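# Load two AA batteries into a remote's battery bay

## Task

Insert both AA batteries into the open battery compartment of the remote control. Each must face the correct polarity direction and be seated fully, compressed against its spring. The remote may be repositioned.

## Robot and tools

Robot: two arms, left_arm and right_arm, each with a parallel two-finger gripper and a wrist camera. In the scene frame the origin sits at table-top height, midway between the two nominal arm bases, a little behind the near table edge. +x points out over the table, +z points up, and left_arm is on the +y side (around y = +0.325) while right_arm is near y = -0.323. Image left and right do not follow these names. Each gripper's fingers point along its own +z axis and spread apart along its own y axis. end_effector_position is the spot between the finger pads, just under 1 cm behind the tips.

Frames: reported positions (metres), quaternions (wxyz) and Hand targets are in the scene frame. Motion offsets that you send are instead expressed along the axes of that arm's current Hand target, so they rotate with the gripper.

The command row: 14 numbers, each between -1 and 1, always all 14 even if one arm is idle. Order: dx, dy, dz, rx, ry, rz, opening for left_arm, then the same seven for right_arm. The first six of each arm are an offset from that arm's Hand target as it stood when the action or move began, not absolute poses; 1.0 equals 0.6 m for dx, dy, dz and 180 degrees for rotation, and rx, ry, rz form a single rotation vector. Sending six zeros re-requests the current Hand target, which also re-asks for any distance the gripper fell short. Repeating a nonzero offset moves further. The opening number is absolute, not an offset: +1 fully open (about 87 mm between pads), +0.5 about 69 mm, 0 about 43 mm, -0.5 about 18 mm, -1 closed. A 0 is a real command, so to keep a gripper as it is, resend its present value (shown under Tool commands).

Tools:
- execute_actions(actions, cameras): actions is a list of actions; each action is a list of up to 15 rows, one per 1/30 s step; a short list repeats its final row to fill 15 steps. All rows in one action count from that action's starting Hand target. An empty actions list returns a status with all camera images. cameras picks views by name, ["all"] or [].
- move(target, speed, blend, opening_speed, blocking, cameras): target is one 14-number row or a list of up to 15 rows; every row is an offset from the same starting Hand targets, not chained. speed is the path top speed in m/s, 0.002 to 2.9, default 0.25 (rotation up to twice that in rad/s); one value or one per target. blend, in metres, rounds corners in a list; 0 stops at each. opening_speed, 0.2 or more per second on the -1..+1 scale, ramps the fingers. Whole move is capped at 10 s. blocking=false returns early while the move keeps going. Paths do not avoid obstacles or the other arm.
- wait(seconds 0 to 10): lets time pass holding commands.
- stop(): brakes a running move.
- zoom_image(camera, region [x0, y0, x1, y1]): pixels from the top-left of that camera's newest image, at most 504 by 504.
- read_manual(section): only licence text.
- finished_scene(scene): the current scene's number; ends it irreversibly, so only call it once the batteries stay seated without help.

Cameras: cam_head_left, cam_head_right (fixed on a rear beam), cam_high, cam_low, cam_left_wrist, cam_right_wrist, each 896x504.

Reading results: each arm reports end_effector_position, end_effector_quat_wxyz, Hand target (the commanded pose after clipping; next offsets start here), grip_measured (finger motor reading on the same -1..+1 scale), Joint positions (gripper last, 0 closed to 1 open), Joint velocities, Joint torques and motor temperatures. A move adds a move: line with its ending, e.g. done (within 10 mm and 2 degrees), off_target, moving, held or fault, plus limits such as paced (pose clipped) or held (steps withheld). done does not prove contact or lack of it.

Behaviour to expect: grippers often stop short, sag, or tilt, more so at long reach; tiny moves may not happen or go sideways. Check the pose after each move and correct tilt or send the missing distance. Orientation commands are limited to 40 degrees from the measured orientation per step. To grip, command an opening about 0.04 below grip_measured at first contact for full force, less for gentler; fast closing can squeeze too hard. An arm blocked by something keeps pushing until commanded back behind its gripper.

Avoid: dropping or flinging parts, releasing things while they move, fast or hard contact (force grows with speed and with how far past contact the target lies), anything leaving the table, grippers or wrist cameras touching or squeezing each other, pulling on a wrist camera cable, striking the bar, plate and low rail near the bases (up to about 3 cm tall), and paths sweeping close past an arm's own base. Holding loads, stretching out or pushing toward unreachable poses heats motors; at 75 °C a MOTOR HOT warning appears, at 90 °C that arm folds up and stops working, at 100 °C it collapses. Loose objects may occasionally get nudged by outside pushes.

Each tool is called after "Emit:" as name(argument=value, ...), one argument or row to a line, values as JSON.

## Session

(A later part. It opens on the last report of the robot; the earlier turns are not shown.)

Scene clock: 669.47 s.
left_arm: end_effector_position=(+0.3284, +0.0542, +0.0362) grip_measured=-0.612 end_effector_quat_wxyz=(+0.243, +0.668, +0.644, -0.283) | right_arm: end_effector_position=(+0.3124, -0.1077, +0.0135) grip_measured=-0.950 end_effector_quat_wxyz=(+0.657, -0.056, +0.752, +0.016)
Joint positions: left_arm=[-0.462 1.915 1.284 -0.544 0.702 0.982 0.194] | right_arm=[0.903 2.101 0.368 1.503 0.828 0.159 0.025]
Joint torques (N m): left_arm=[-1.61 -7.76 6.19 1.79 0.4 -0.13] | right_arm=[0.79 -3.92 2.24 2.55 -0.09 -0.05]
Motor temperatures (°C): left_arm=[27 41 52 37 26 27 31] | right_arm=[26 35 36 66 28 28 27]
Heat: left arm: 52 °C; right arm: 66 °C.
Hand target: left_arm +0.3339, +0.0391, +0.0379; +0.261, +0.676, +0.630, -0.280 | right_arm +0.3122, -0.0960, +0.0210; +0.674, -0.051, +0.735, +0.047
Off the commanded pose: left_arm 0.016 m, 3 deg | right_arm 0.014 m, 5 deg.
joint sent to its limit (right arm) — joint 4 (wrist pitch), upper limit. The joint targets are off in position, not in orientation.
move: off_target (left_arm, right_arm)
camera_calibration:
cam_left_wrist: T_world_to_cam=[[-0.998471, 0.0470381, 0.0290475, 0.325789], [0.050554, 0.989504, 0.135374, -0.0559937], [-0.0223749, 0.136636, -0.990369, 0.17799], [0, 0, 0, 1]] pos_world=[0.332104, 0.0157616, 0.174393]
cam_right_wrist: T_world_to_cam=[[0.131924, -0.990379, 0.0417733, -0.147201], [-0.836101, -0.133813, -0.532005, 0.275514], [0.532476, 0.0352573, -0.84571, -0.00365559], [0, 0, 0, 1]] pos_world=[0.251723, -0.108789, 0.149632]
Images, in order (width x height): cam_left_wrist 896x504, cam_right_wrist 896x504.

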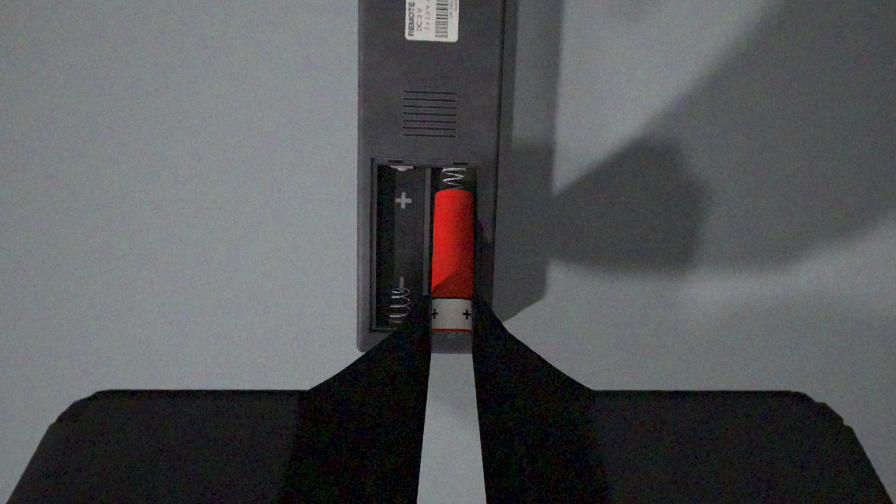

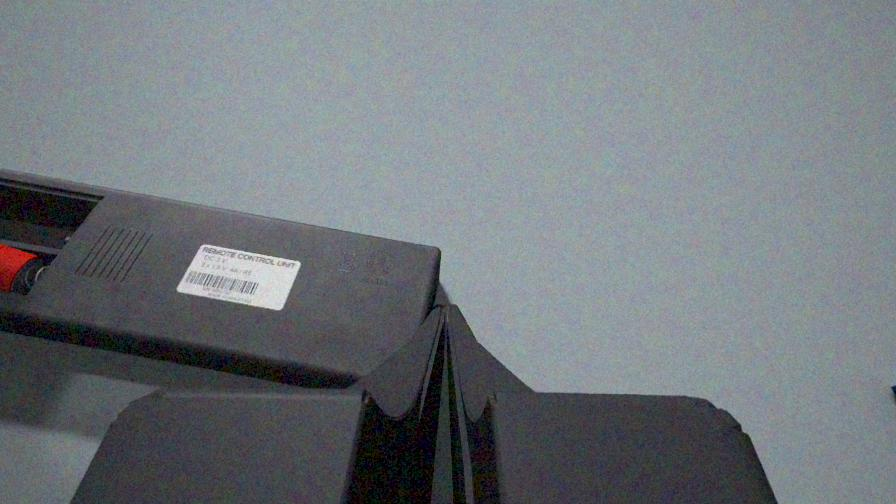

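Emit:
move(
  target=[-0.0236,0,0.0236,0,0,0,-0.68,0,0,0,0,0,0,-0.95],
  speed=0.04,
  cameras=["cam_left_wrist","cam_right_wrist"],
)

Emit:
zoom_image(
  camera="cam_left_wrist",
  region=[350, 150, 530, 350],
)

Emit:
zoom_image(
  camera="cam_right_wrist",
  region=[0, 180, 140, 300],
)

Scene clock: 679.37 s.
left_arm: end_effector_position=(+0.3259, +0.0465, +0.0338) grip_measured=-0.612 end_effector_quat_wxyz=(+0.234, +0.665, +0.655, -0.272) | right_arm: end_effector_position=(+0.3130, -0.1122, +0.0139) grip_measured=-0.950 end_effector_quat_wxyz=(+0.659, -0.050, +0.751, +0.005)
Joint positions: left_arm=[-0.496 1.921 1.293 -0.533 0.658 0.931 0.194] | right_arm=[0.903 2.102 0.368 1.503 0.853 0.154 0.025]
Joint torques (N m): left_arm=[-2.8 -6.8 7.88 2.02 0.63 -0.11] | right_arm=[0.85 -4.21 2.17 2.53 -0.37 0]
Motor temperatures (°C): left_arm=[27 41 52 37 26 27 31] | right_arm=[26 35 36 66 28 28 27]
Heat: left arm: 52 °C; right arm: 66 °C.
Hand target: left_arm +0.3326, +0.0192, +0.0379; +0.261, +0.676, +0.630, -0.280 | right_arm +0.3122, -0.0960, +0.0210; +0.674, -0.050, +0.735, +0.047
Off the commanded pose: left_arm 0.028 m, 4 deg | right_arm 0.018 m, 5 deg.
joint sent to its limit (right arm) — joint 4 (wrist pitch), upper limit. The joint targets are off in position, not in orientation.
move: off_target (left_arm, right_arm)
camera_calibration:
cam_left_wrist: T_world_to_cam=[[-0.999073, 0.0273683, 0.0332173, 0.324707], [0.0325163, 0.9856, 0.165936, -0.0429749], [-0.0281976, 0.166863, -0.985577, 0.177005], [0, 0, 0, 1]] pos_world=[0.330795, 0.00393394, 0.170797]
cam_right_wrist: T_world_to_cam=[[0.108471, -0.992778, 0.0512493, -0.1449], [-0.836409, -0.119005, -0.535031, 0.277332], [0.537266, 0.0151697, -0.843277, -0.00733501], [0, 0, 0, 1]] pos_world=[0.251621, -0.110738, 0.149622]
Images, in order (width x height): cam_left_wrist 896x504, cam_right_wrist 896x504.

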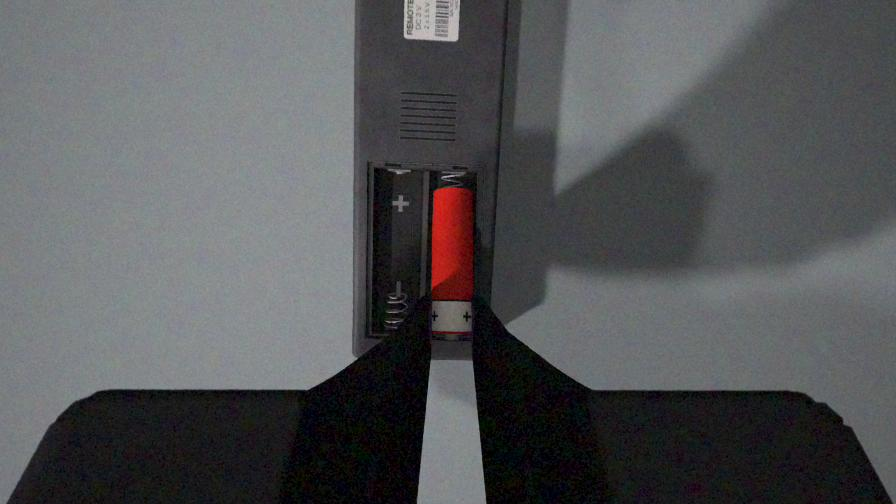

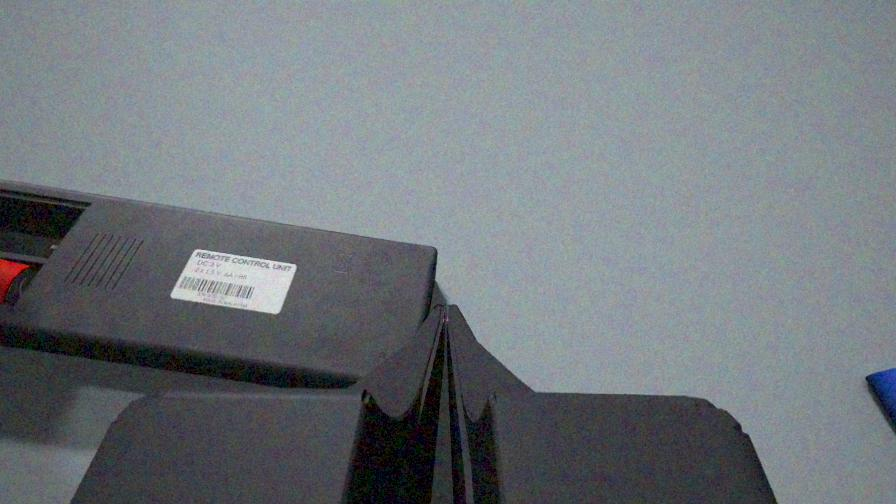

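Scaled by 2.520 from the camera's 896x504 image, which has a finer 1280x720 frame.

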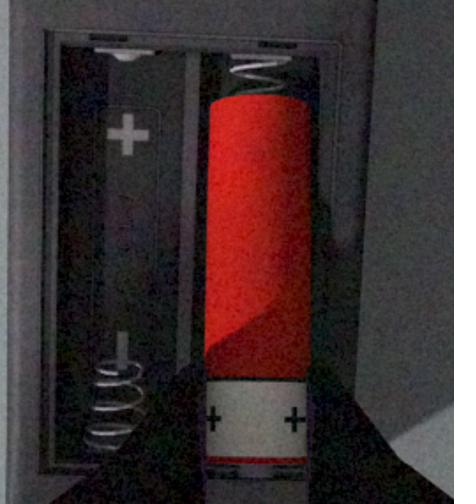

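Scaled by 3.600 from the camera's 896x504 image, which has a finer 1280x720 frame.

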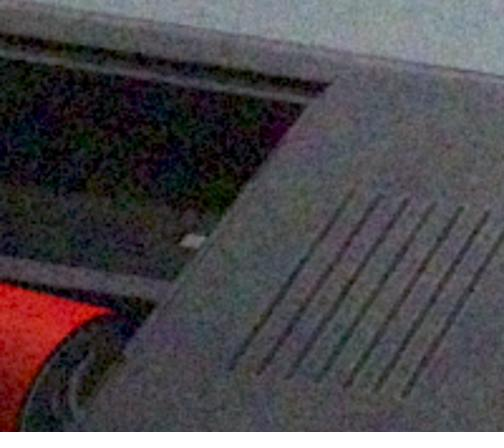

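Emit:
move(
  target=[-0.0118,0,0.0118,0,0,0,-0.68,-0.0005,0.033,0.0046,0,0,0,-0.95],
  speed=0.03,
  cameras=["cam_left_wrist"],
)

Emit:
zoom_image(
  camera="cam_left_wrist",
  region=[350, 150, 530, 350],
)

Scene clock: 691.47 s.
left_arm: end_effector_position=(+0.3269, +0.0425, +0.0340) grip_measured=-0.612 end_effector_quat_wxyz=(+0.232, +0.662, +0.661, -0.266) | right_arm: end_effector_position=(+0.3119, -0.1132, +0.0141) grip_measured=-0.951 end_effector_quat_wxyz=(+0.665, -0.038, +0.745, -0.020)
Joint positions: left_arm=[-0.51 1.927 1.307 -0.532 0.638 0.906 0.194] | right_arm=[0.932 2.124 0.393 1.503 0.935 0.14 0.024]
Joint torques (N m): left_arm=[-3.56 -6.53 8.1 2.13 0.72 -0.13] | right_arm=[2.5 -5.24 5.18 2.1 -0.82 0.13]
Motor temperatures (°C): left_arm=[28 39 52 38 26 27 31] | right_arm=[26 35 36 67 28 28 27]
Heat: left arm: 52 °C; right arm: 67 °C.
Hand target: left_arm +0.3319, +0.0091, +0.0379; +0.261, +0.676, +0.630, -0.280 | right_arm +0.3123, -0.0761, +0.0211; +0.674, -0.050, +0.735, +0.047
Off the commanded pose: left_arm 0.034 m, 5 deg | right_arm 0.038 m, 8 deg.
move: off_target (left_arm, right_arm)
camera_calibration:
cam_left_wrist: T_world_to_cam=[[-0.999355, 0.0144897, 0.03287, 0.3265], [0.0201335, 0.983739, 0.178473, -0.0353165], [-0.0297495, 0.179019, -0.983396, 0.177883], [0, 0, 0, 1]] pos_world=[0.332293, -0.00183324, 0.1705]
Images, in order (width x height): cam_left_wrist 896x504.

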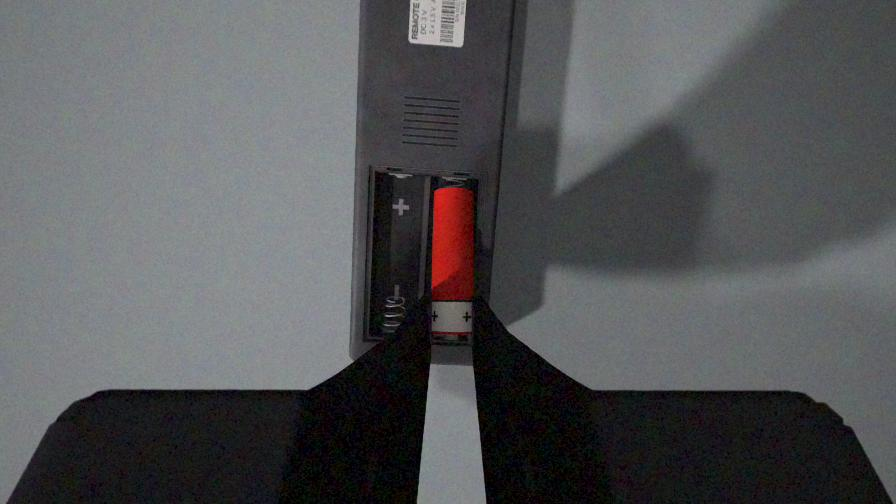

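Scaled by 2.520 from the camera's 896x504 image, which has a finer 1280x720 frame.

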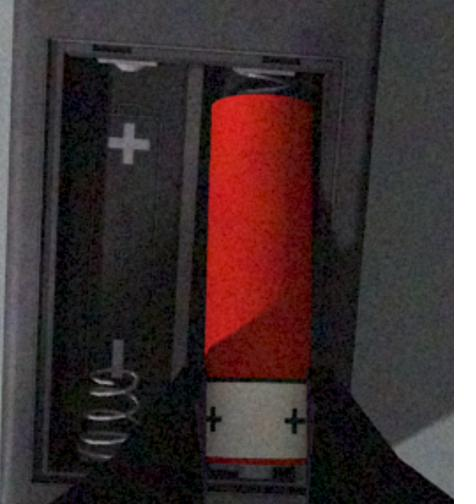

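Emit:
move(
  target=[0,0,0,0,0,0,-0.52,0,0,0,0,0,0,-0.95],
  opening_speed=0.2,
  cameras=["cam_left_wrist"],
)

Emit:
zoom_image(
  camera="cam_left_wrist",
  region=[350, 150, 530, 350],
)

Scene clock: 699.83 s.
left_arm: end_effector_position=(+0.3247, +0.0212, +0.0339) grip_measured=-0.520 end_effector_quat_wxyz=(+0.245, +0.676, +0.640, -0.272) | right_arm: end_effector_position=(+0.3101, -0.0943, +0.0141) grip_measured=-0.950 end_effector_quat_wxyz=(+0.666, -0.054, +0.744, +0.005)
Joint positions: left_arm=[-0.551 1.946 1.318 -0.482 0.647 0.901 0.24] | right_arm=[0.955 2.133 0.417 1.503 0.902 0.14 0.025]
Joint torques (N m): left_arm=[0.14 -7.46 7.79 1.66 0.6 -0.1] | right_arm=[0.57 -5.39 3.63 2.14 -0.45 0.13]
Motor temperatures (°C): left_arm=[28 38 54 38 27 27 31] | right_arm=[26 35 36 66 29 29 27]
Heat: left arm: 54 °C; right arm: 66 °C.
Hand target: left_arm +0.3319, +0.0091, +0.0379; +0.261, +0.676, +0.630, -0.280 | right_arm +0.3123, -0.0760, +0.0210; +0.674, -0.051, +0.735, +0.047
Off the commanded pose: left_arm 0.015 m, 2 deg | right_arm 0.020 m, 5 deg.
move: off_target (left_arm, right_arm)
camera_calibration:
cam_left_wrist: T_world_to_cam=[[-0.998389, 0.0564864, 0.00529134, 0.324395], [0.0566433, 0.98719, 0.149157, -0.0252294], [0.00320177, 0.149216, -0.988799, 0.171588], [0, 0, 0, 1]] pos_world=[0.324752, -0.0190215, 0.171713]
Images, in order (width x height): cam_left_wrist 896x504.

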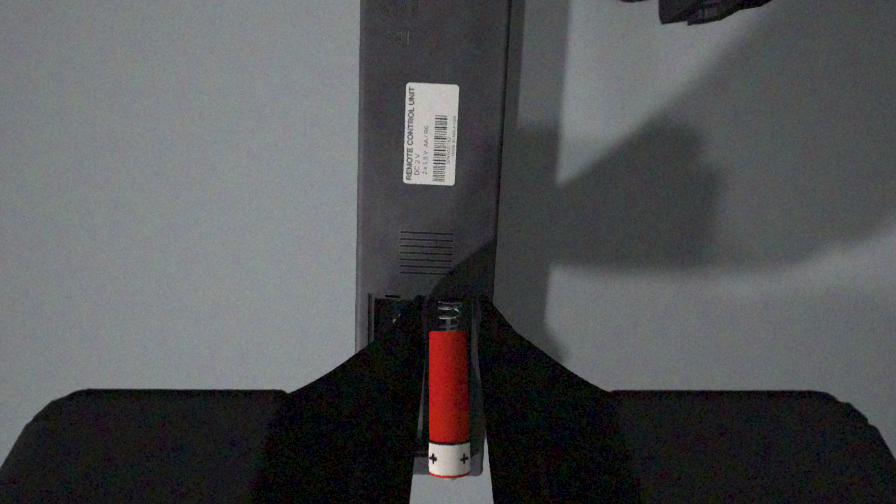

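Scaled by 2.520 from the camera's 896x504 image, which has a finer 1280x720 frame.

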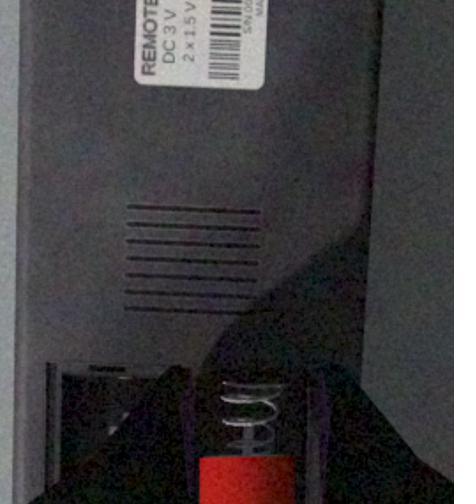

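Emit:
move(
  target=[
    [-0.033,-0.0014,-0.0613,0,0,0,-0.52,0,0,0,0,0,0,-0.95],
    [-0.0061,-0.0013,-0.1026,0,0,0,-0.74,0,0,0,0,0,0,-0.95],
    [0.0589,-0.0027,-0.1675,0,0,0,-0.74,0,0,0,0,0,0,-0.95],
  ],
  speed=0.12,
  blend=[0.01,0.02,0],
  opening_speed=0.5,
  cameras=["cam_left_wrist"],
)

Emit:
zoom_image(
  camera="cam_left_wrist",
  region=[350, 150, 530, 350],
)

Scene clock: 742.73 s.
left_arm: end_effector_position=(+0.3381, +0.1075, +0.0601) grip_measured=-0.740 end_effector_quat_wxyz=(+0.236, +0.672, +0.646, -0.276) | right_arm: end_effector_position=(+0.3100, -0.0937, +0.0140) grip_measured=-0.950 end_effector_quat_wxyz=(+0.666, -0.055, +0.744, +0.006)
Joint positions: left_arm=[-0.325 1.867 1.338 -0.774 0.728 1.166 0.13] | right_arm=[0.955 2.133 0.417 1.503 0.898 0.14 0.025]
Joint torques (N m): left_arm=[0.65 -12.71 5.55 0.71 0.79 0.1] | right_arm=[0.58 -5.38 3.62 2.16 -0.42 0.12]
Motor temperatures (°C): left_arm=[27 39 55 36 27 27 30] | right_arm=[26 37 36 65 29 29 27]
Heat: left arm: 55 °C; right arm: 65 °C.
Hand target: left_arm +0.3369, +0.1051, +0.0840; +0.261, +0.676, +0.630, -0.280 | right_arm +0.3123, -0.0760, +0.0210; +0.674, -0.051, +0.735, +0.047
Off the commanded pose: left_arm 0.024 m, 3 deg | right_arm 0.019 m, 5 deg.
move: off_target (left_arm, right_arm); blend cut to 0 m at target 2; target 2's new opening was sent with left_arm's hand 0.030 m and 4 deg from that target
camera_calibration:
cam_left_wrist: T_world_to_cam=[[-0.998327, 0.0502278, 0.0286423, 0.331964], [0.0541284, 0.986032, 0.157513, -0.114673], [-0.0203307, 0.1588, -0.987102, 0.191413], [0, 0, 0, 1]] pos_world=[0.341508, 0.0660015, 0.197498]
Images, in order (width x height): cam_left_wrist 896x504.

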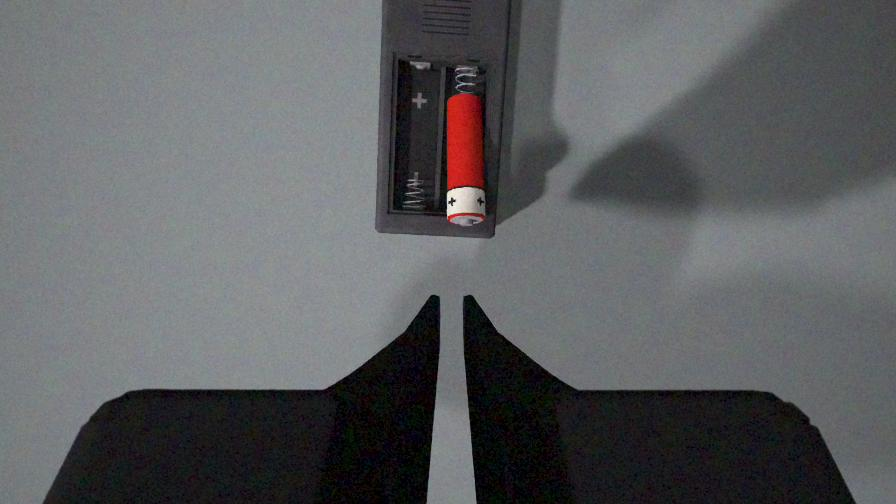

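Scaled by 2.520 from the camera's 896x504 image, which has a finer 1280x720 frame.

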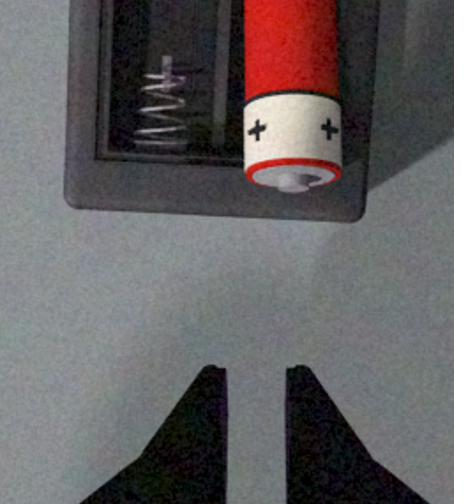

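Emit:
move(
  target=[0.0443,-0.0081,0.0664,0,0,0,-0.74,0,0,0,0,0,0,-0.95],
  speed=0.08,
  cameras=["cam_left_wrist"],
)

Emit:
zoom_image(
  camera="cam_left_wrist",
  region=[350, 150, 530, 350],
)

Scene clock: 757.67 s.
left_arm: end_effector_position=(+0.3293, +0.1016, +0.0320) grip_measured=-0.740 end_effector_quat_wxyz=(+0.247, +0.679, +0.636, -0.273) | right_arm: end_effector_position=(+0.3100, -0.0937, +0.0140) grip_measured=-0.950 end_effector_quat_wxyz=(+0.666, -0.055, +0.744, +0.006)
Joint positions: left_arm=[-0.348 1.867 1.21 -0.609 0.728 1.154 0.13] | right_arm=[0.955 2.133 0.417 1.503 0.898 0.14 0.025]
Joint torques (N m): left_arm=[-0.18 -8.59 4.88 1.27 0.7 -0.12] | right_arm=[0.59 -5.37 3.67 2.14 -0.42 0.12]
Motor temperatures (°C): left_arm=[27 42 53 35 27 27 30] | right_arm=[26 37 36 65 29 29 27]
Heat: left arm: 53 °C; right arm: 65 °C.
Hand target: left_arm +0.3314, +0.0961, +0.0370; +0.261, +0.676, +0.630, -0.280 | right_arm +0.3123, -0.0760, +0.0210; +0.674, -0.051, +0.735, +0.047
Off the commanded pose: left_arm 0.008 m, 2 deg | right_arm 0.019 m, 5 deg.
move: off_target (right_arm)
camera_calibration:
cam_left_wrist: T_world_to_cam=[[-0.997874, 0.0651483, 0.00159358, 0.323454], [0.0646869, 0.987251, 0.145436, -0.107133], [0.00790166, 0.14523, -0.989366, 0.156513], [0, 0, 0, 1]] pos_world=[0.32846, 0.0619645, 0.169915]
Images, in order (width x height): cam_left_wrist 896x504.

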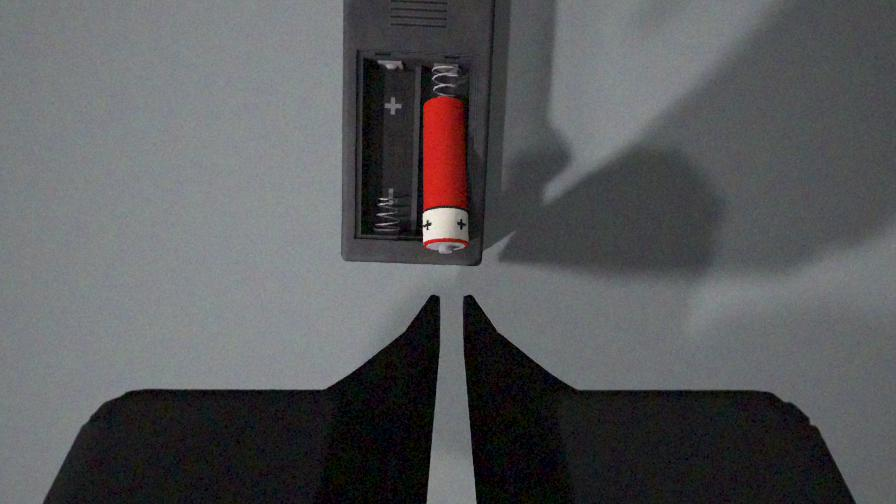

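Scaled by 2.520 from the camera's 896x504 image, which has a finer 1280x720 frame.

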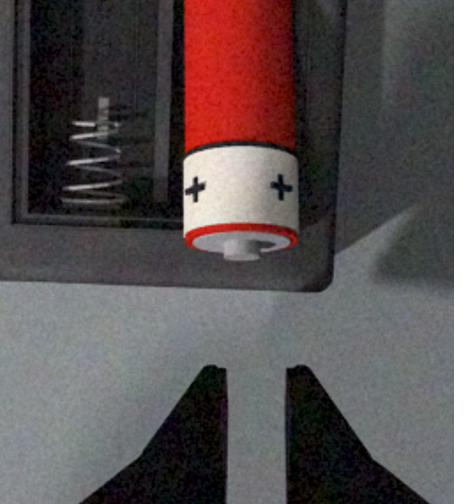

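Emit:
move(
  target=[-0.0153,0.0075,0.0082,0,0,0,-0.74,0,0,0,0,0,0,-0.95],
  speed=0.05,
  cameras=["cam_left_wrist"],
)

Emit:
zoom_image(
  camera="cam_left_wrist",
  region=[350, 150, 530, 350],
)

Scene clock: 769.03 s.
left_arm: end_effector_position=(+0.3239, +0.0946, +0.0321) grip_measured=-0.740 end_effector_quat_wxyz=(+0.241, +0.676, +0.638, -0.279) | right_arm: end_effector_position=(+0.3100, -0.0937, +0.0140) grip_measured=-0.950 end_effector_quat_wxyz=(+0.666, -0.055, +0.744, +0.006)
Joint positions: left_arm=[-0.37 1.867 1.21 -0.606 0.728 1.124 0.13] | right_arm=[0.955 2.133 0.417 1.503 0.898 0.14 0.025]
Joint torques (N m): left_arm=[-0.09 -7.46 7.61 1.28 0.6 -0.11] | right_arm=[0.57 -5.33 3.63 2.16 -0.41 0.12]
Motor temperatures (°C): left_arm=[27 41 52 35 27 27 30] | right_arm=[26 37 36 65 29 29 27]
Heat: left arm: 52 °C; right arm: 65 °C.
Hand target: left_arm +0.3352, +0.0858, +0.0400; +0.261, +0.676, +0.630, -0.280 | right_arm +0.3123, -0.0760, +0.0210; +0.674, -0.051, +0.735, +0.047
Off the commanded pose: left_arm 0.016 m, 2 deg | right_arm 0.019 m, 5 deg.
move: off_target (left_arm, right_arm)
camera_calibration:
cam_left_wrist: T_world_to_cam=[[-0.997679, 0.0652876, 0.0193374, 0.317893], [0.0674016, 0.987227, 0.144359, -0.100759], [-0.00966552, 0.145327, -0.989336, 0.163446], [0, 0, 0, 1]] pos_world=[0.325526, 0.0549646, 0.170102]
Images, in order (width x height): cam_left_wrist 896x504.

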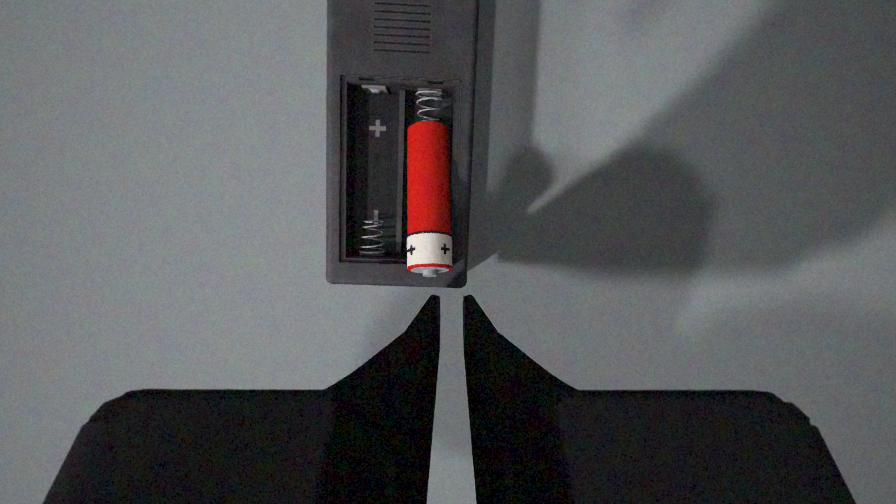

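Scaled by 2.520 from the camera's 896x504 image, which has a finer 1280x720 frame.

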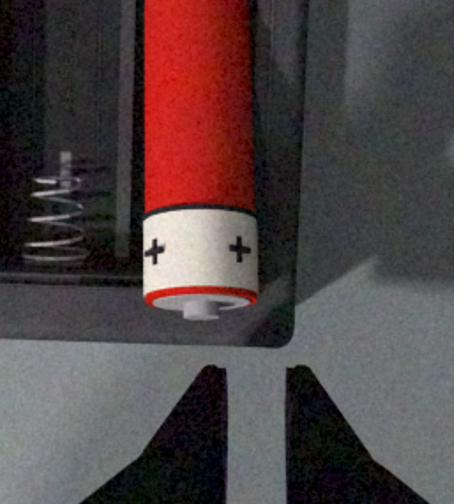

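Emit:
move(
  target=[-0.0052,0.0139,0.0052,0,0,0,-0.74,0,0,0,0,0,0,-0.95],
  speed=0.05,
  cameras=["cam_left_wrist"],
)

Emit:
zoom_image(
  camera="cam_left_wrist",
  region=[350, 150, 530, 350],
)

Scene clock: 778.40 s.
left_arm: end_effector_position=(+0.3331, +0.0887, +0.0334) grip_measured=-0.740 end_effector_quat_wxyz=(+0.245, +0.677, +0.636, -0.278) | right_arm: end_effector_position=(+0.3100, -0.0937, +0.0140) grip_measured=-0.950 end_effector_quat_wxyz=(+0.666, -0.055, +0.744, +0.006)
Joint positions: left_arm=[-0.375 1.895 1.252 -0.606 0.728 1.119 0.13] | right_arm=[0.955 2.133 0.417 1.503 0.898 0.14 0.025]
Joint torques (N m): left_arm=[-0.21 -7.41 7.84 1.19 0.57 -0.14] | right_arm=[0.61 -5.41 3.6 2.15 -0.42 0.12]
Motor temperatures (°C): left_arm=[27 40 53 36 27 27 30] | right_arm=[26 37 35 65 29 29 27]
Heat: left arm: 53 °C; right arm: 65 °C.
Hand target: left_arm +0.3432, +0.0808, +0.0400; +0.261, +0.676, +0.630, -0.280 | right_arm +0.3123, -0.0760, +0.0210; +0.674, -0.051, +0.735, +0.047
Off the commanded pose: left_arm 0.014 m, 2 deg | right_arm 0.019 m, 5 deg.
move: off_target (left_arm, right_arm)
camera_calibration:
cam_left_wrist: T_world_to_cam=[[-0.997766, 0.0659987, 0.0103349, 0.327747], [0.0667959, 0.987902, 0.139959, -0.095351], [-0.000972767, 0.140337, -0.990103, 0.163265], [0, 0, 0, 1]] pos_world=[0.333543, 0.0496545, 0.171607]
Images, in order (width x height): cam_left_wrist 896x504.

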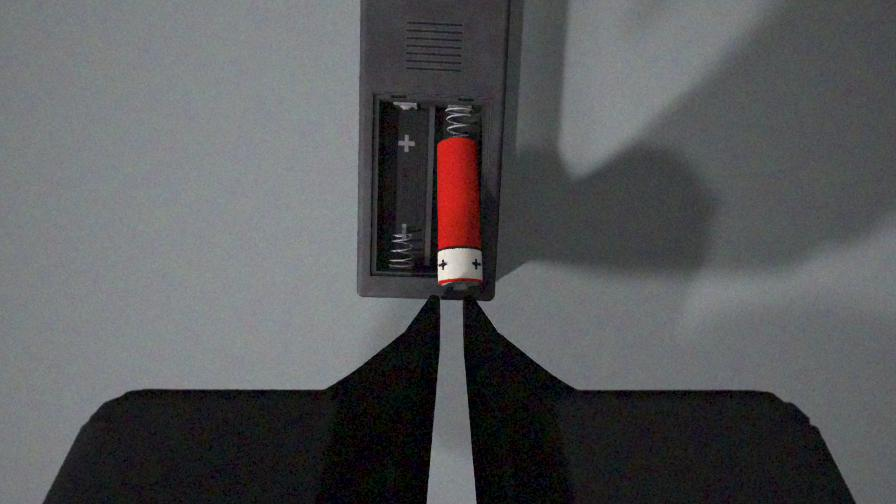

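Scaled by 2.520 from the camera's 896x504 image, which has a finer 1280x720 frame.

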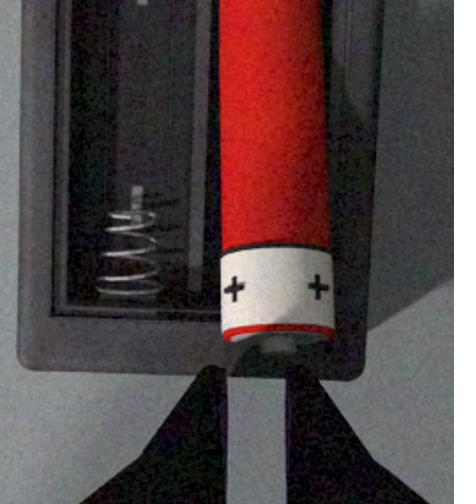

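Emit:
move(
  target=[-0.0141,-0.002,0.0141,0,0,0,-0.74,0,0,0,0,0,0,-0.95],
  speed=0.04,
  cameras=["cam_left_wrist"],
)

Emit:
zoom_image(
  camera="cam_left_wrist",
  region=[350, 100, 550, 320],
)

Scene clock: 790.70 s.
left_arm: end_effector_position=(+0.3309, +0.0824, +0.0351) grip_measured=-0.740 end_effector_quat_wxyz=(+0.243, +0.670, +0.642, -0.283) | right_arm: end_effector_position=(+0.3100, -0.0937, +0.0140) grip_measured=-0.950 end_effector_quat_wxyz=(+0.666, -0.055, +0.744, +0.006)
Joint positions: left_arm=[-0.39 1.895 1.256 -0.598 0.728 1.08 0.13] | right_arm=[0.955 2.133 0.417 1.503 0.898 0.14 0.025]
Joint torques (N m): left_arm=[-0.98 -7.15 7.91 1.45 0.48 -0.12] | right_arm=[0.59 -5.39 3.62 2.15 -0.42 0.12]
Motor temperatures (°C): left_arm=[27 40 53 36 27 27 30] | right_arm=[26 37 35 65 29 29 27]
Heat: left arm: 53 °C; right arm: 65 °C.
Hand target: left_arm +0.3412, +0.0690, +0.0400; +0.261, +0.676, +0.630, -0.280 | right_arm +0.3123, -0.0760, +0.0210; +0.674, -0.051, +0.735, +0.047
Off the commanded pose: left_arm 0.018 m, 3 deg | right_arm 0.019 m, 5 deg.
move: off_target (left_arm, right_arm)
camera_calibration:
cam_left_wrist: T_world_to_cam=[[-0.998242, 0.0533858, 0.025745, 0.326521], [0.056405, 0.989098, 0.136027, -0.085787], [-0.0182025, 0.13724, -0.990371, 0.171685], [0, 0, 0, 1]] pos_world=[0.333911, 0.043858, 0.173295]
Images, in order (width x height): cam_left_wrist 896x504.

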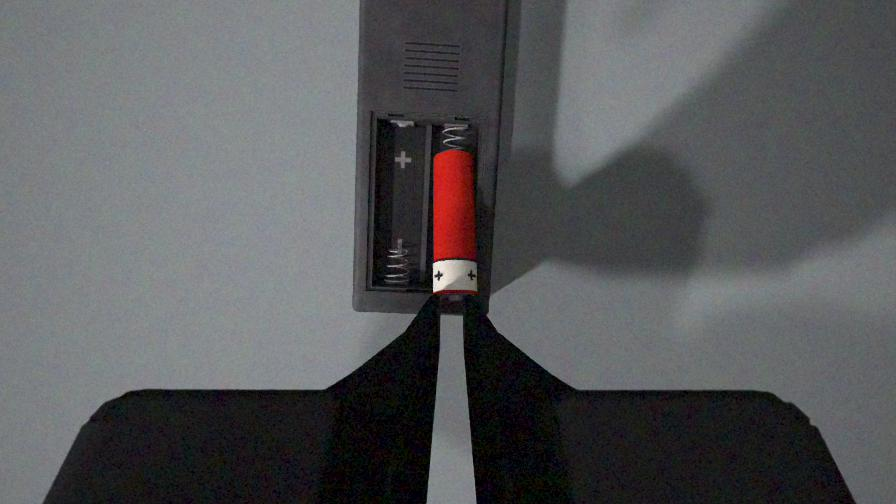

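Scaled by 2.291 from the camera's 896x504 image, which has a finer 1280x720 frame.

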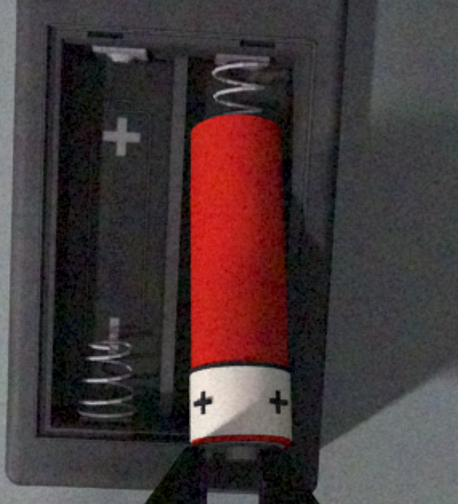

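Emit:
move(
  target=[-0.0189,-0.002,0.0283,0,0,0,-0.74,0,0,0,0,0,0,-0.95],
  speed=0.04,
  cameras=["cam_left_wrist","cam_right_wrist"],
)

Emit:
zoom_image(
  camera="cam_left_wrist",
  region=[350, 100, 550, 320],
)

Scene clock: 801.03 s.
left_arm: end_effector_position=(+0.3300, +0.0756, +0.0342) grip_measured=-0.740 end_effector_quat_wxyz=(+0.235, +0.664, +0.655, -0.274) | right_arm: end_effector_position=(+0.3112, -0.0960, +0.0142) grip_measured=-0.951 end_effector_quat_wxyz=(+0.666, -0.052, +0.744, +0.003)
Joint positions: left_arm=[-0.419 1.898 1.265 -0.584 0.691 1.02 0.13] | right_arm=[0.95 2.133 0.417 1.503 0.903 0.14 0.025]
Joint torques (N m): left_arm=[-2.78 -6.13 7.57 1.92 0.65 -0.12] | right_arm=[0.59 -5.45 3.59 2.15 -0.47 0.12]
Motor temperatures (°C): left_arm=[27 39 54 36 27 27 30] | right_arm=[26 37 35 65 29 29 27]
Heat: left arm: 54 °C; right arm: 65 °C.
Hand target: left_arm +0.3386, +0.0491, +0.0360; +0.261, +0.676, +0.630, -0.280 | right_arm +0.3123, -0.0760, +0.0211; +0.674, -0.051, +0.735, +0.047
Off the commanded pose: left_arm 0.028 m, 4 deg | right_arm 0.021 m, 5 deg.
move: off_target (left_arm, right_arm)
camera_calibration:
cam_left_wrist: T_world_to_cam=[[-0.999023, 0.0271276, 0.0348797, 0.327979], [0.032443, 0.986224, 0.1622, -0.0716415], [-0.0299991, 0.163173, -0.986141, 0.173621], [0, 0, 0, 1]] pos_world=[0.335191, 0.0334271, 0.171395]
cam_right_wrist: T_world_to_cam=[[0.107944, -0.992453, 0.0581802, -0.128552], [-0.825072, -0.12208, -0.551682, 0.274441], [0.554621, 0.0115478, -0.832023, -0.0122625], [0, 0, 0, 1]] pos_world=[0.247111, -0.0939367, 0.14868]
Images, in order (width x height): cam_left_wrist 896x504, cam_right_wrist 896x504.

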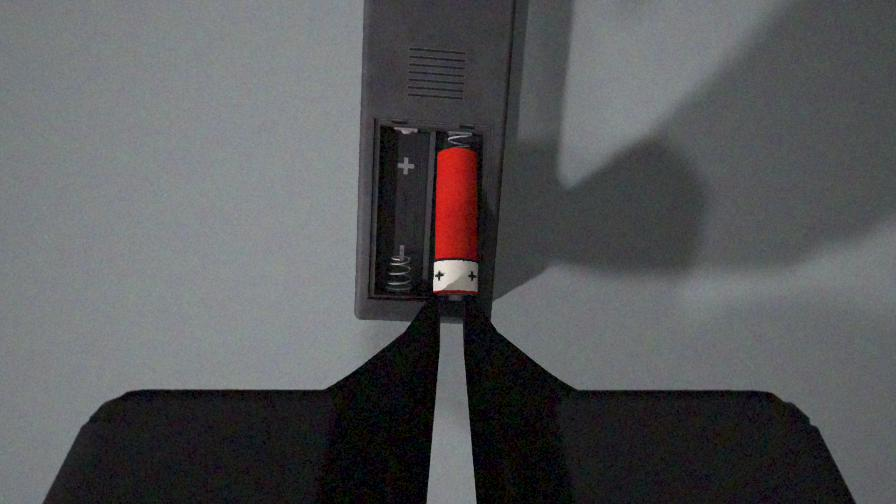

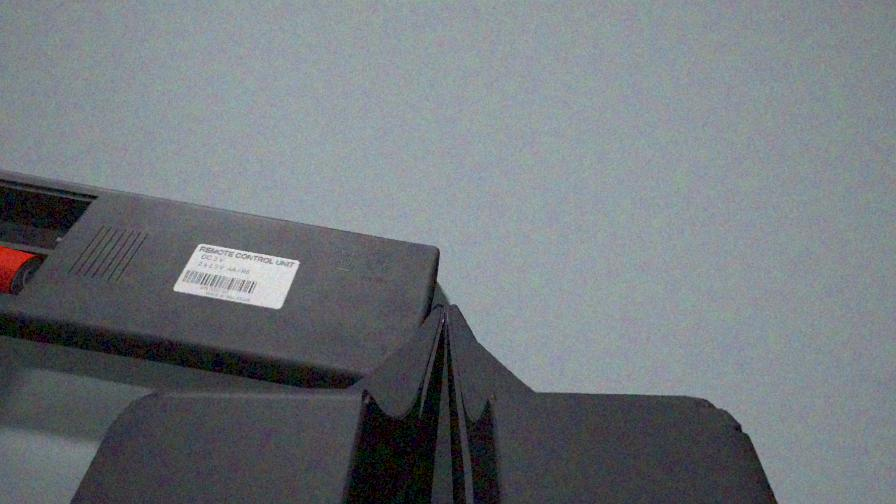

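Scaled by 2.291 from the camera's 896x504 image, which has a finer 1280x720 frame.

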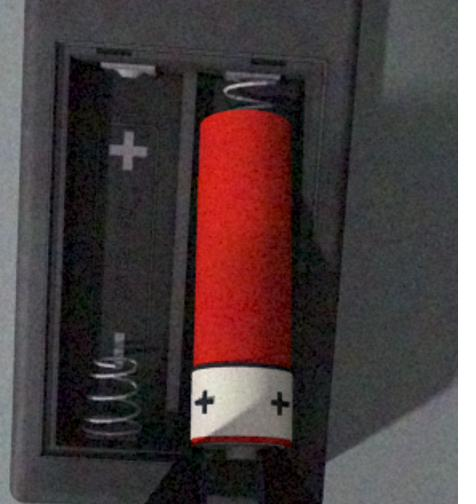

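Emit:
execute_actions(
  actions=[],
  cameras=["cam_left_wrist","cam_head_left"],
)

Scene clock: 828.43 s.
left_arm: end_effector_position=(+0.3301, +0.0755, +0.0342) grip_measured=-0.740 end_effector_quat_wxyz=(+0.235, +0.664, +0.655, -0.274) | right_arm: end_effector_position=(+0.3112, -0.0960, +0.0142) grip_measured=-0.951 end_effector_quat_wxyz=(+0.666, -0.052, +0.744, +0.003)
Joint positions: left_arm=[-0.419 1.898 1.265 -0.584 0.691 1.02 0.13] | right_arm=[0.95 2.133 0.417 1.503 0.903 0.14 0.025]
Joint velocities: within noise
Joint torques (N m): left_arm=[-2.89 -6.06 7.66 1.93 0.65 -0.13] | right_arm=[0.58 -5.41 3.63 2.15 -0.48 0.11]
Motor temperatures (°C): left_arm=[28 40 53 38 27 27 30] | right_arm=[26 38 35 66 29 29 27]
Heat: left arm: 53 °C; right arm: 66 °C.
Hand target: left_arm +0.3387, +0.0491, +0.0360; +0.261, +0.676, +0.630, -0.280 | right_arm +0.3123, -0.0760, +0.0211; +0.674, -0.051, +0.735, +0.047
Tool commands: left_gripper/opening=-0.74 right_gripper/opening=-0.95
Off the commanded pose: left_arm 0.028 m, 4 deg | right_arm 0.021 m, 5 deg.
camera_calibration:
cam_left_wrist: T_world_to_cam=[[-0.999035, 0.0271924, 0.03448, 0.32805], [0.0324362, 0.986255, 0.162018, -0.0716086], [-0.0296004, 0.16298, -0.986185, 0.173501], [0, 0, 0, 1]] pos_world=[0.335192, 0.0334267, 0.171395]
Images, in order (width x height): cam_head_left 896x504, cam_left_wrist 896x504.

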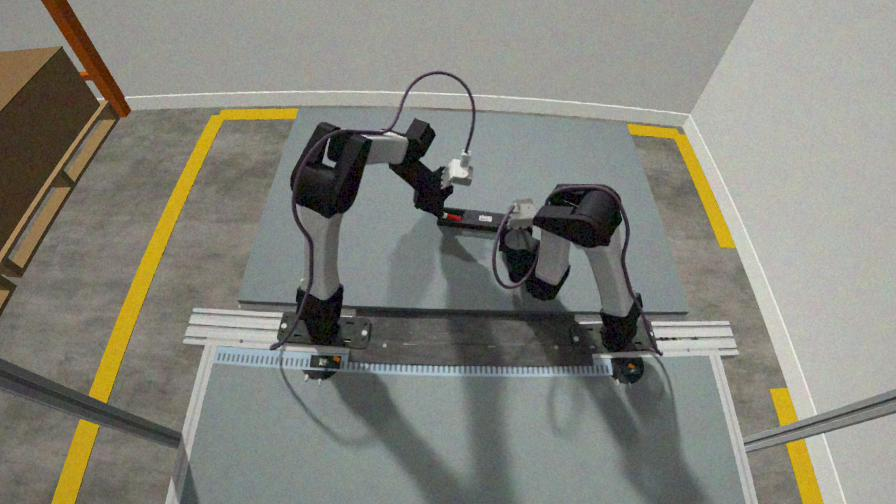

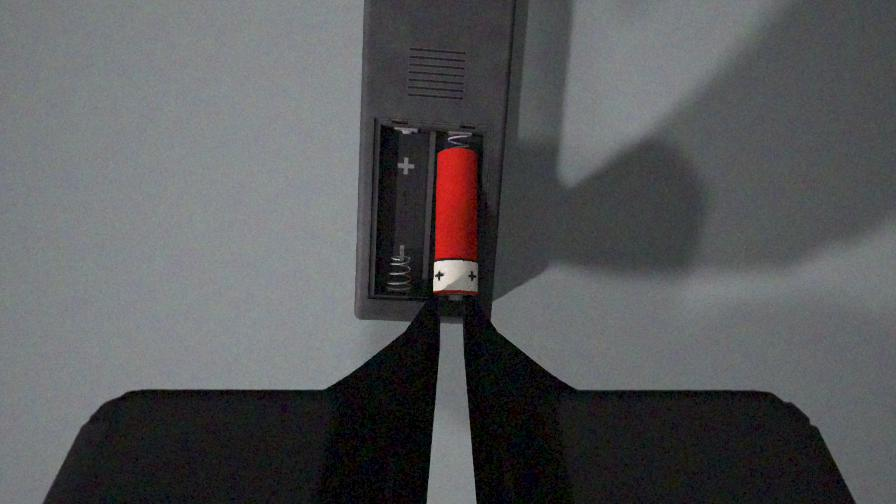

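Emit:
move(
  target=[-0.0094,0,0.0188,0,0,0,-0.74,0,0.025,0,0,0,0,-0.95],
  speed=0.04,
  cameras=["cam_left_wrist"],
)

Scene clock: 837.37 s.
left_arm: end_effector_position=(+0.3329, +0.0698, +0.0340) grip_measured=-0.740 end_effector_quat_wxyz=(+0.236, +0.662, +0.660, -0.267) | right_arm: end_effector_position=(+0.3102, -0.0999, +0.0142) grip_measured=-0.951 end_effector_quat_wxyz=(+0.668, -0.039, +0.743, -0.020)
Joint positions: left_arm=[-0.436 1.906 1.278 -0.568 0.669 0.988 0.13] | right_arm=[0.967 2.136 0.433 1.479 0.97 0.14 0.024]
Joint torques (N m): left_arm=[-3.9 -5.55 7.16 2.17 0.74 -0.14] | right_arm=[2.45 -5.97 5.9 1.87 -0.8 0.2]
Motor temperatures (°C): left_arm=[28 39 53 38 27 27 30] | right_arm=[26 38 35 66 29 29 27]
Heat: left arm: 53 °C; right arm: 66 °C.
Hand target: left_arm +0.3378, +0.0372, +0.0320; +0.261, +0.676, +0.630, -0.280 | right_arm +0.3102, -0.0612, +0.0210; +0.674, -0.051, +0.736, +0.047
Off the commanded pose: left_arm 0.033 m, 5 deg | right_arm 0.039 m, 8 deg.
move: off_target (left_arm, right_arm)
camera_calibration:
cam_left_wrist: T_world_to_cam=[[-0.999493, 0.0128519, 0.0291368, 0.332312], [0.0176897, 0.984867, 0.172406, -0.0613801], [-0.0264801, 0.172834, -0.984595, 0.17256], [0, 0, 0, 1]] pos_world=[0.337799, 0.0263562, 0.170801]
Images, in order (width x height): cam_left_wrist 896x504.

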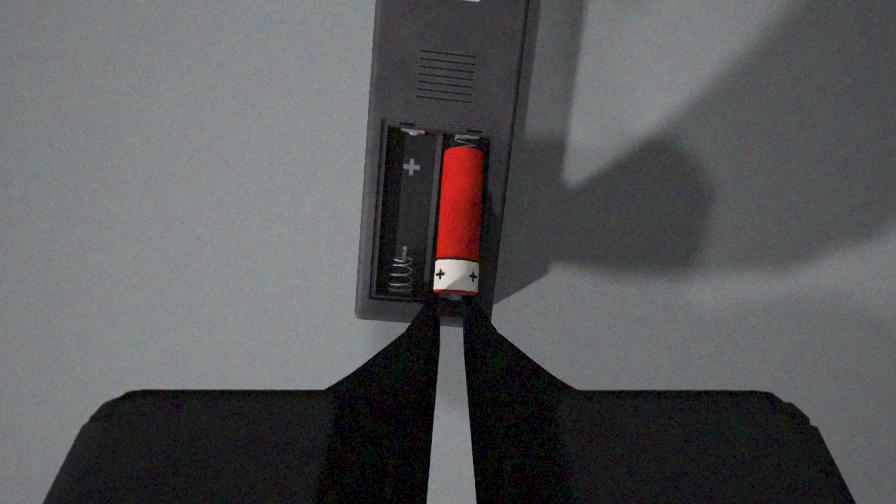

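Emit:
zoom_image(
  camera="cam_left_wrist",
  region=[340, 100, 560, 340],
)

Scaled by 2.100 from the camera's 896x504 image, which has a finer 1280x720 frame.

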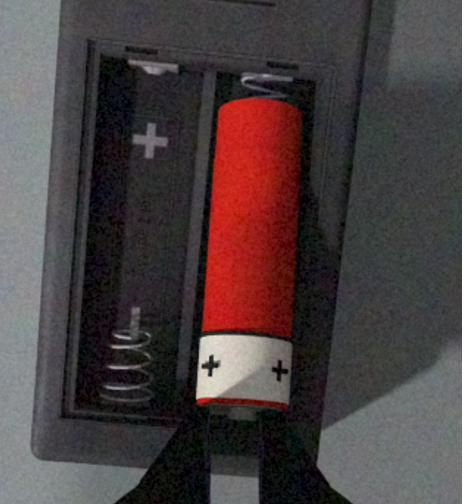

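Emit:
move(
  target=[-0.0188,0,0.0283,0,0,0,-0.74,0,0.042,0,0,0,0,-0.95],
  speed=0.04,
  cameras=["cam_left_wrist"],
)

Emit:
zoom_image(
  camera="cam_left_wrist",
  region=[340, 100, 560, 340],
)

Scene clock: 896.53 s.
left_arm: end_effector_position=(+0.3424, +0.0649, +0.0339) grip_measured=-0.740 end_effector_quat_wxyz=(+0.238, +0.660, +0.670, -0.242) | right_arm: end_effector_position=(+0.3041, -0.1003, +0.0139) grip_measured=-0.952 end_effector_quat_wxyz=(+0.669, -0.027, +0.740, -0.065)
Joint positions: left_arm=[-0.457 1.918 1.304 -0.548 0.61 0.95 0.13] | right_arm=[1.018 2.136 0.479 1.391 1.102 0.14 0.024]
Joint torques (N m): left_arm=[-6 -4.88 6.63 2.32 1.13 -0.23] | right_arm=[3.67 -6.98 7.92 1.8 -1.57 0.33]
Motor temperatures (°C): left_arm=[29 36 54 39 27 27 29] | right_arm=[27 37 36 64 29 29 27]
Heat: left arm: 54 °C; right arm: 64 °C.
Hand target: left_arm +0.3364, +0.0173, +0.0280; +0.261, +0.676, +0.630, -0.280 | right_arm +0.3067, -0.0362, +0.0210; +0.674, -0.051, +0.736, +0.047
Off the commanded pose: left_arm 0.048 m, 7 deg | right_arm 0.065 m, 13 deg.
move: off_target (left_arm, right_arm)
camera_calibration:
cam_left_wrist: T_world_to_cam=[[-0.999886, -0.0150253, -0.00154273, 0.344925], [-0.0150213, 0.978496, 0.205719, -0.0461955], [-0.00158144, 0.205718, -0.97861, 0.162576], [0, 0, 0, 1]] pos_world=[0.344449, 0.0169398, 0.169134]
Images, in order (width x height): cam_left_wrist 896x504.

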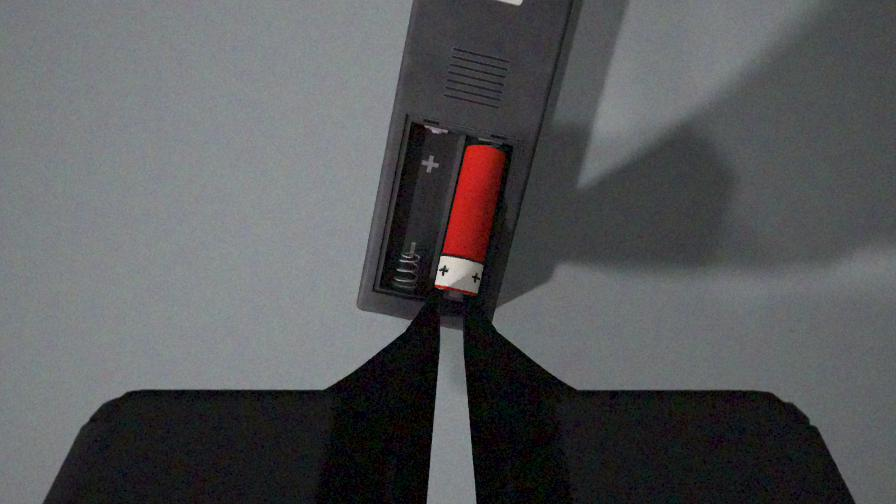

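Scaled by 2.100 from the camera's 896x504 image, which has a finer 1280x720 frame.

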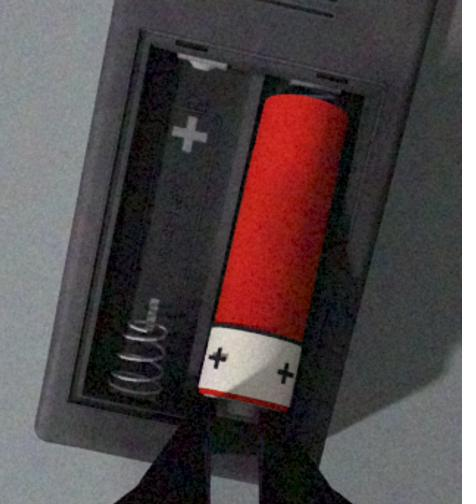

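Emit:
move(
  target=[0,0,0,0,0.09,0,-0.74,0,0,0,0,0,0,-0.95],
  speed=0.04,
  cameras=["cam_left_wrist"],
)

Emit:
zoom_image(
  camera="cam_left_wrist",
  region=[340, 100, 560, 340],
)

Scene clock: 954.23 s.
left_arm: end_effector_position=(+0.3504, +0.0633, +0.0330) grip_measured=-0.740 end_effector_quat_wxyz=(+0.153, +0.698, +0.688, -0.131) | right_arm: end_effector_position=(+0.3033, -0.1001, +0.0139) grip_measured=-0.952 end_effector_quat_wxyz=(+0.669, -0.027, +0.740, -0.066)
Joint positions: left_arm=[-0.568 2.021 1.531 -0.782 0.32 0.945 0.13] | right_arm=[1.021 2.136 0.479 1.389 1.106 0.14 0.024]
Joint torques (N m): left_arm=[-5 -6.75 7.66 1.56 1.23 -0.27] | right_arm=[3.45 -6.98 7.9 1.81 -1.59 0.33]
Motor temperatures (°C): left_arm=[31 35 52 39 29 28 29] | right_arm=[27 38 38 62 31 29 27]
Heat: left arm: 52 °C; right arm: 62 °C.
Hand target: left_arm +0.3364, +0.0172, +0.0280; +0.170, +0.708, +0.661, -0.182 | right_arm +0.3067, -0.0362, +0.0210; +0.674, -0.051, +0.736, +0.047
Off the commanded pose: left_arm 0.048 m, 7 deg | right_arm 0.064 m, 13 deg.
move: off_target (left_arm, right_arm)
camera_calibration:
cam_left_wrist: T_world_to_cam=[[-0.998909, 0.00629984, -0.0462765, 0.352782], [-0.0164666, 0.879722, 0.475203, -0.0464631], [0.0437042, 0.475446, -0.878659, 0.1258], [0, 0, 0, 1]] pos_world=[0.346134, -0.0211588, 0.14894]
Images, in order (width x height): cam_left_wrist 896x504.

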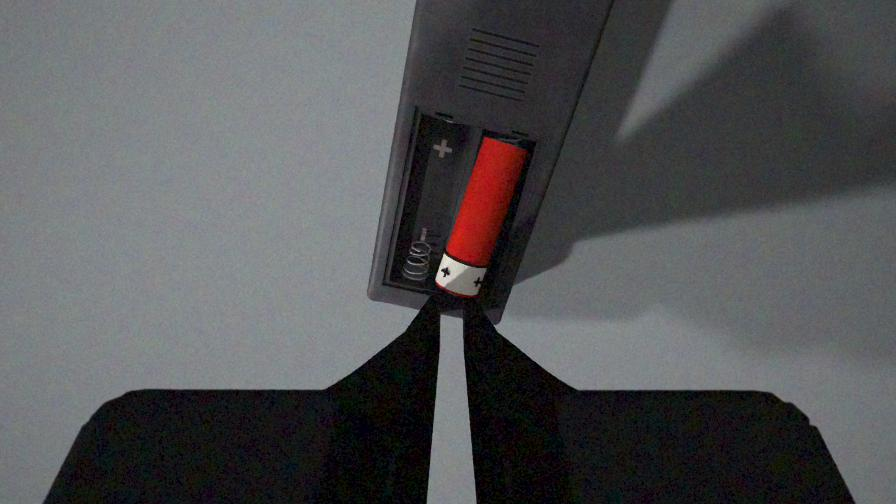

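Scaled by 2.100 from the camera's 896x504 image, which has a finer 1280x720 frame.

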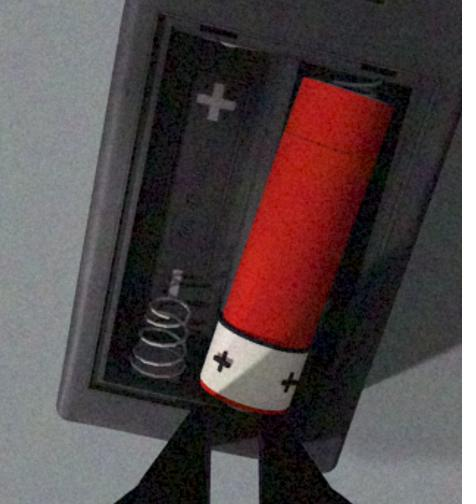

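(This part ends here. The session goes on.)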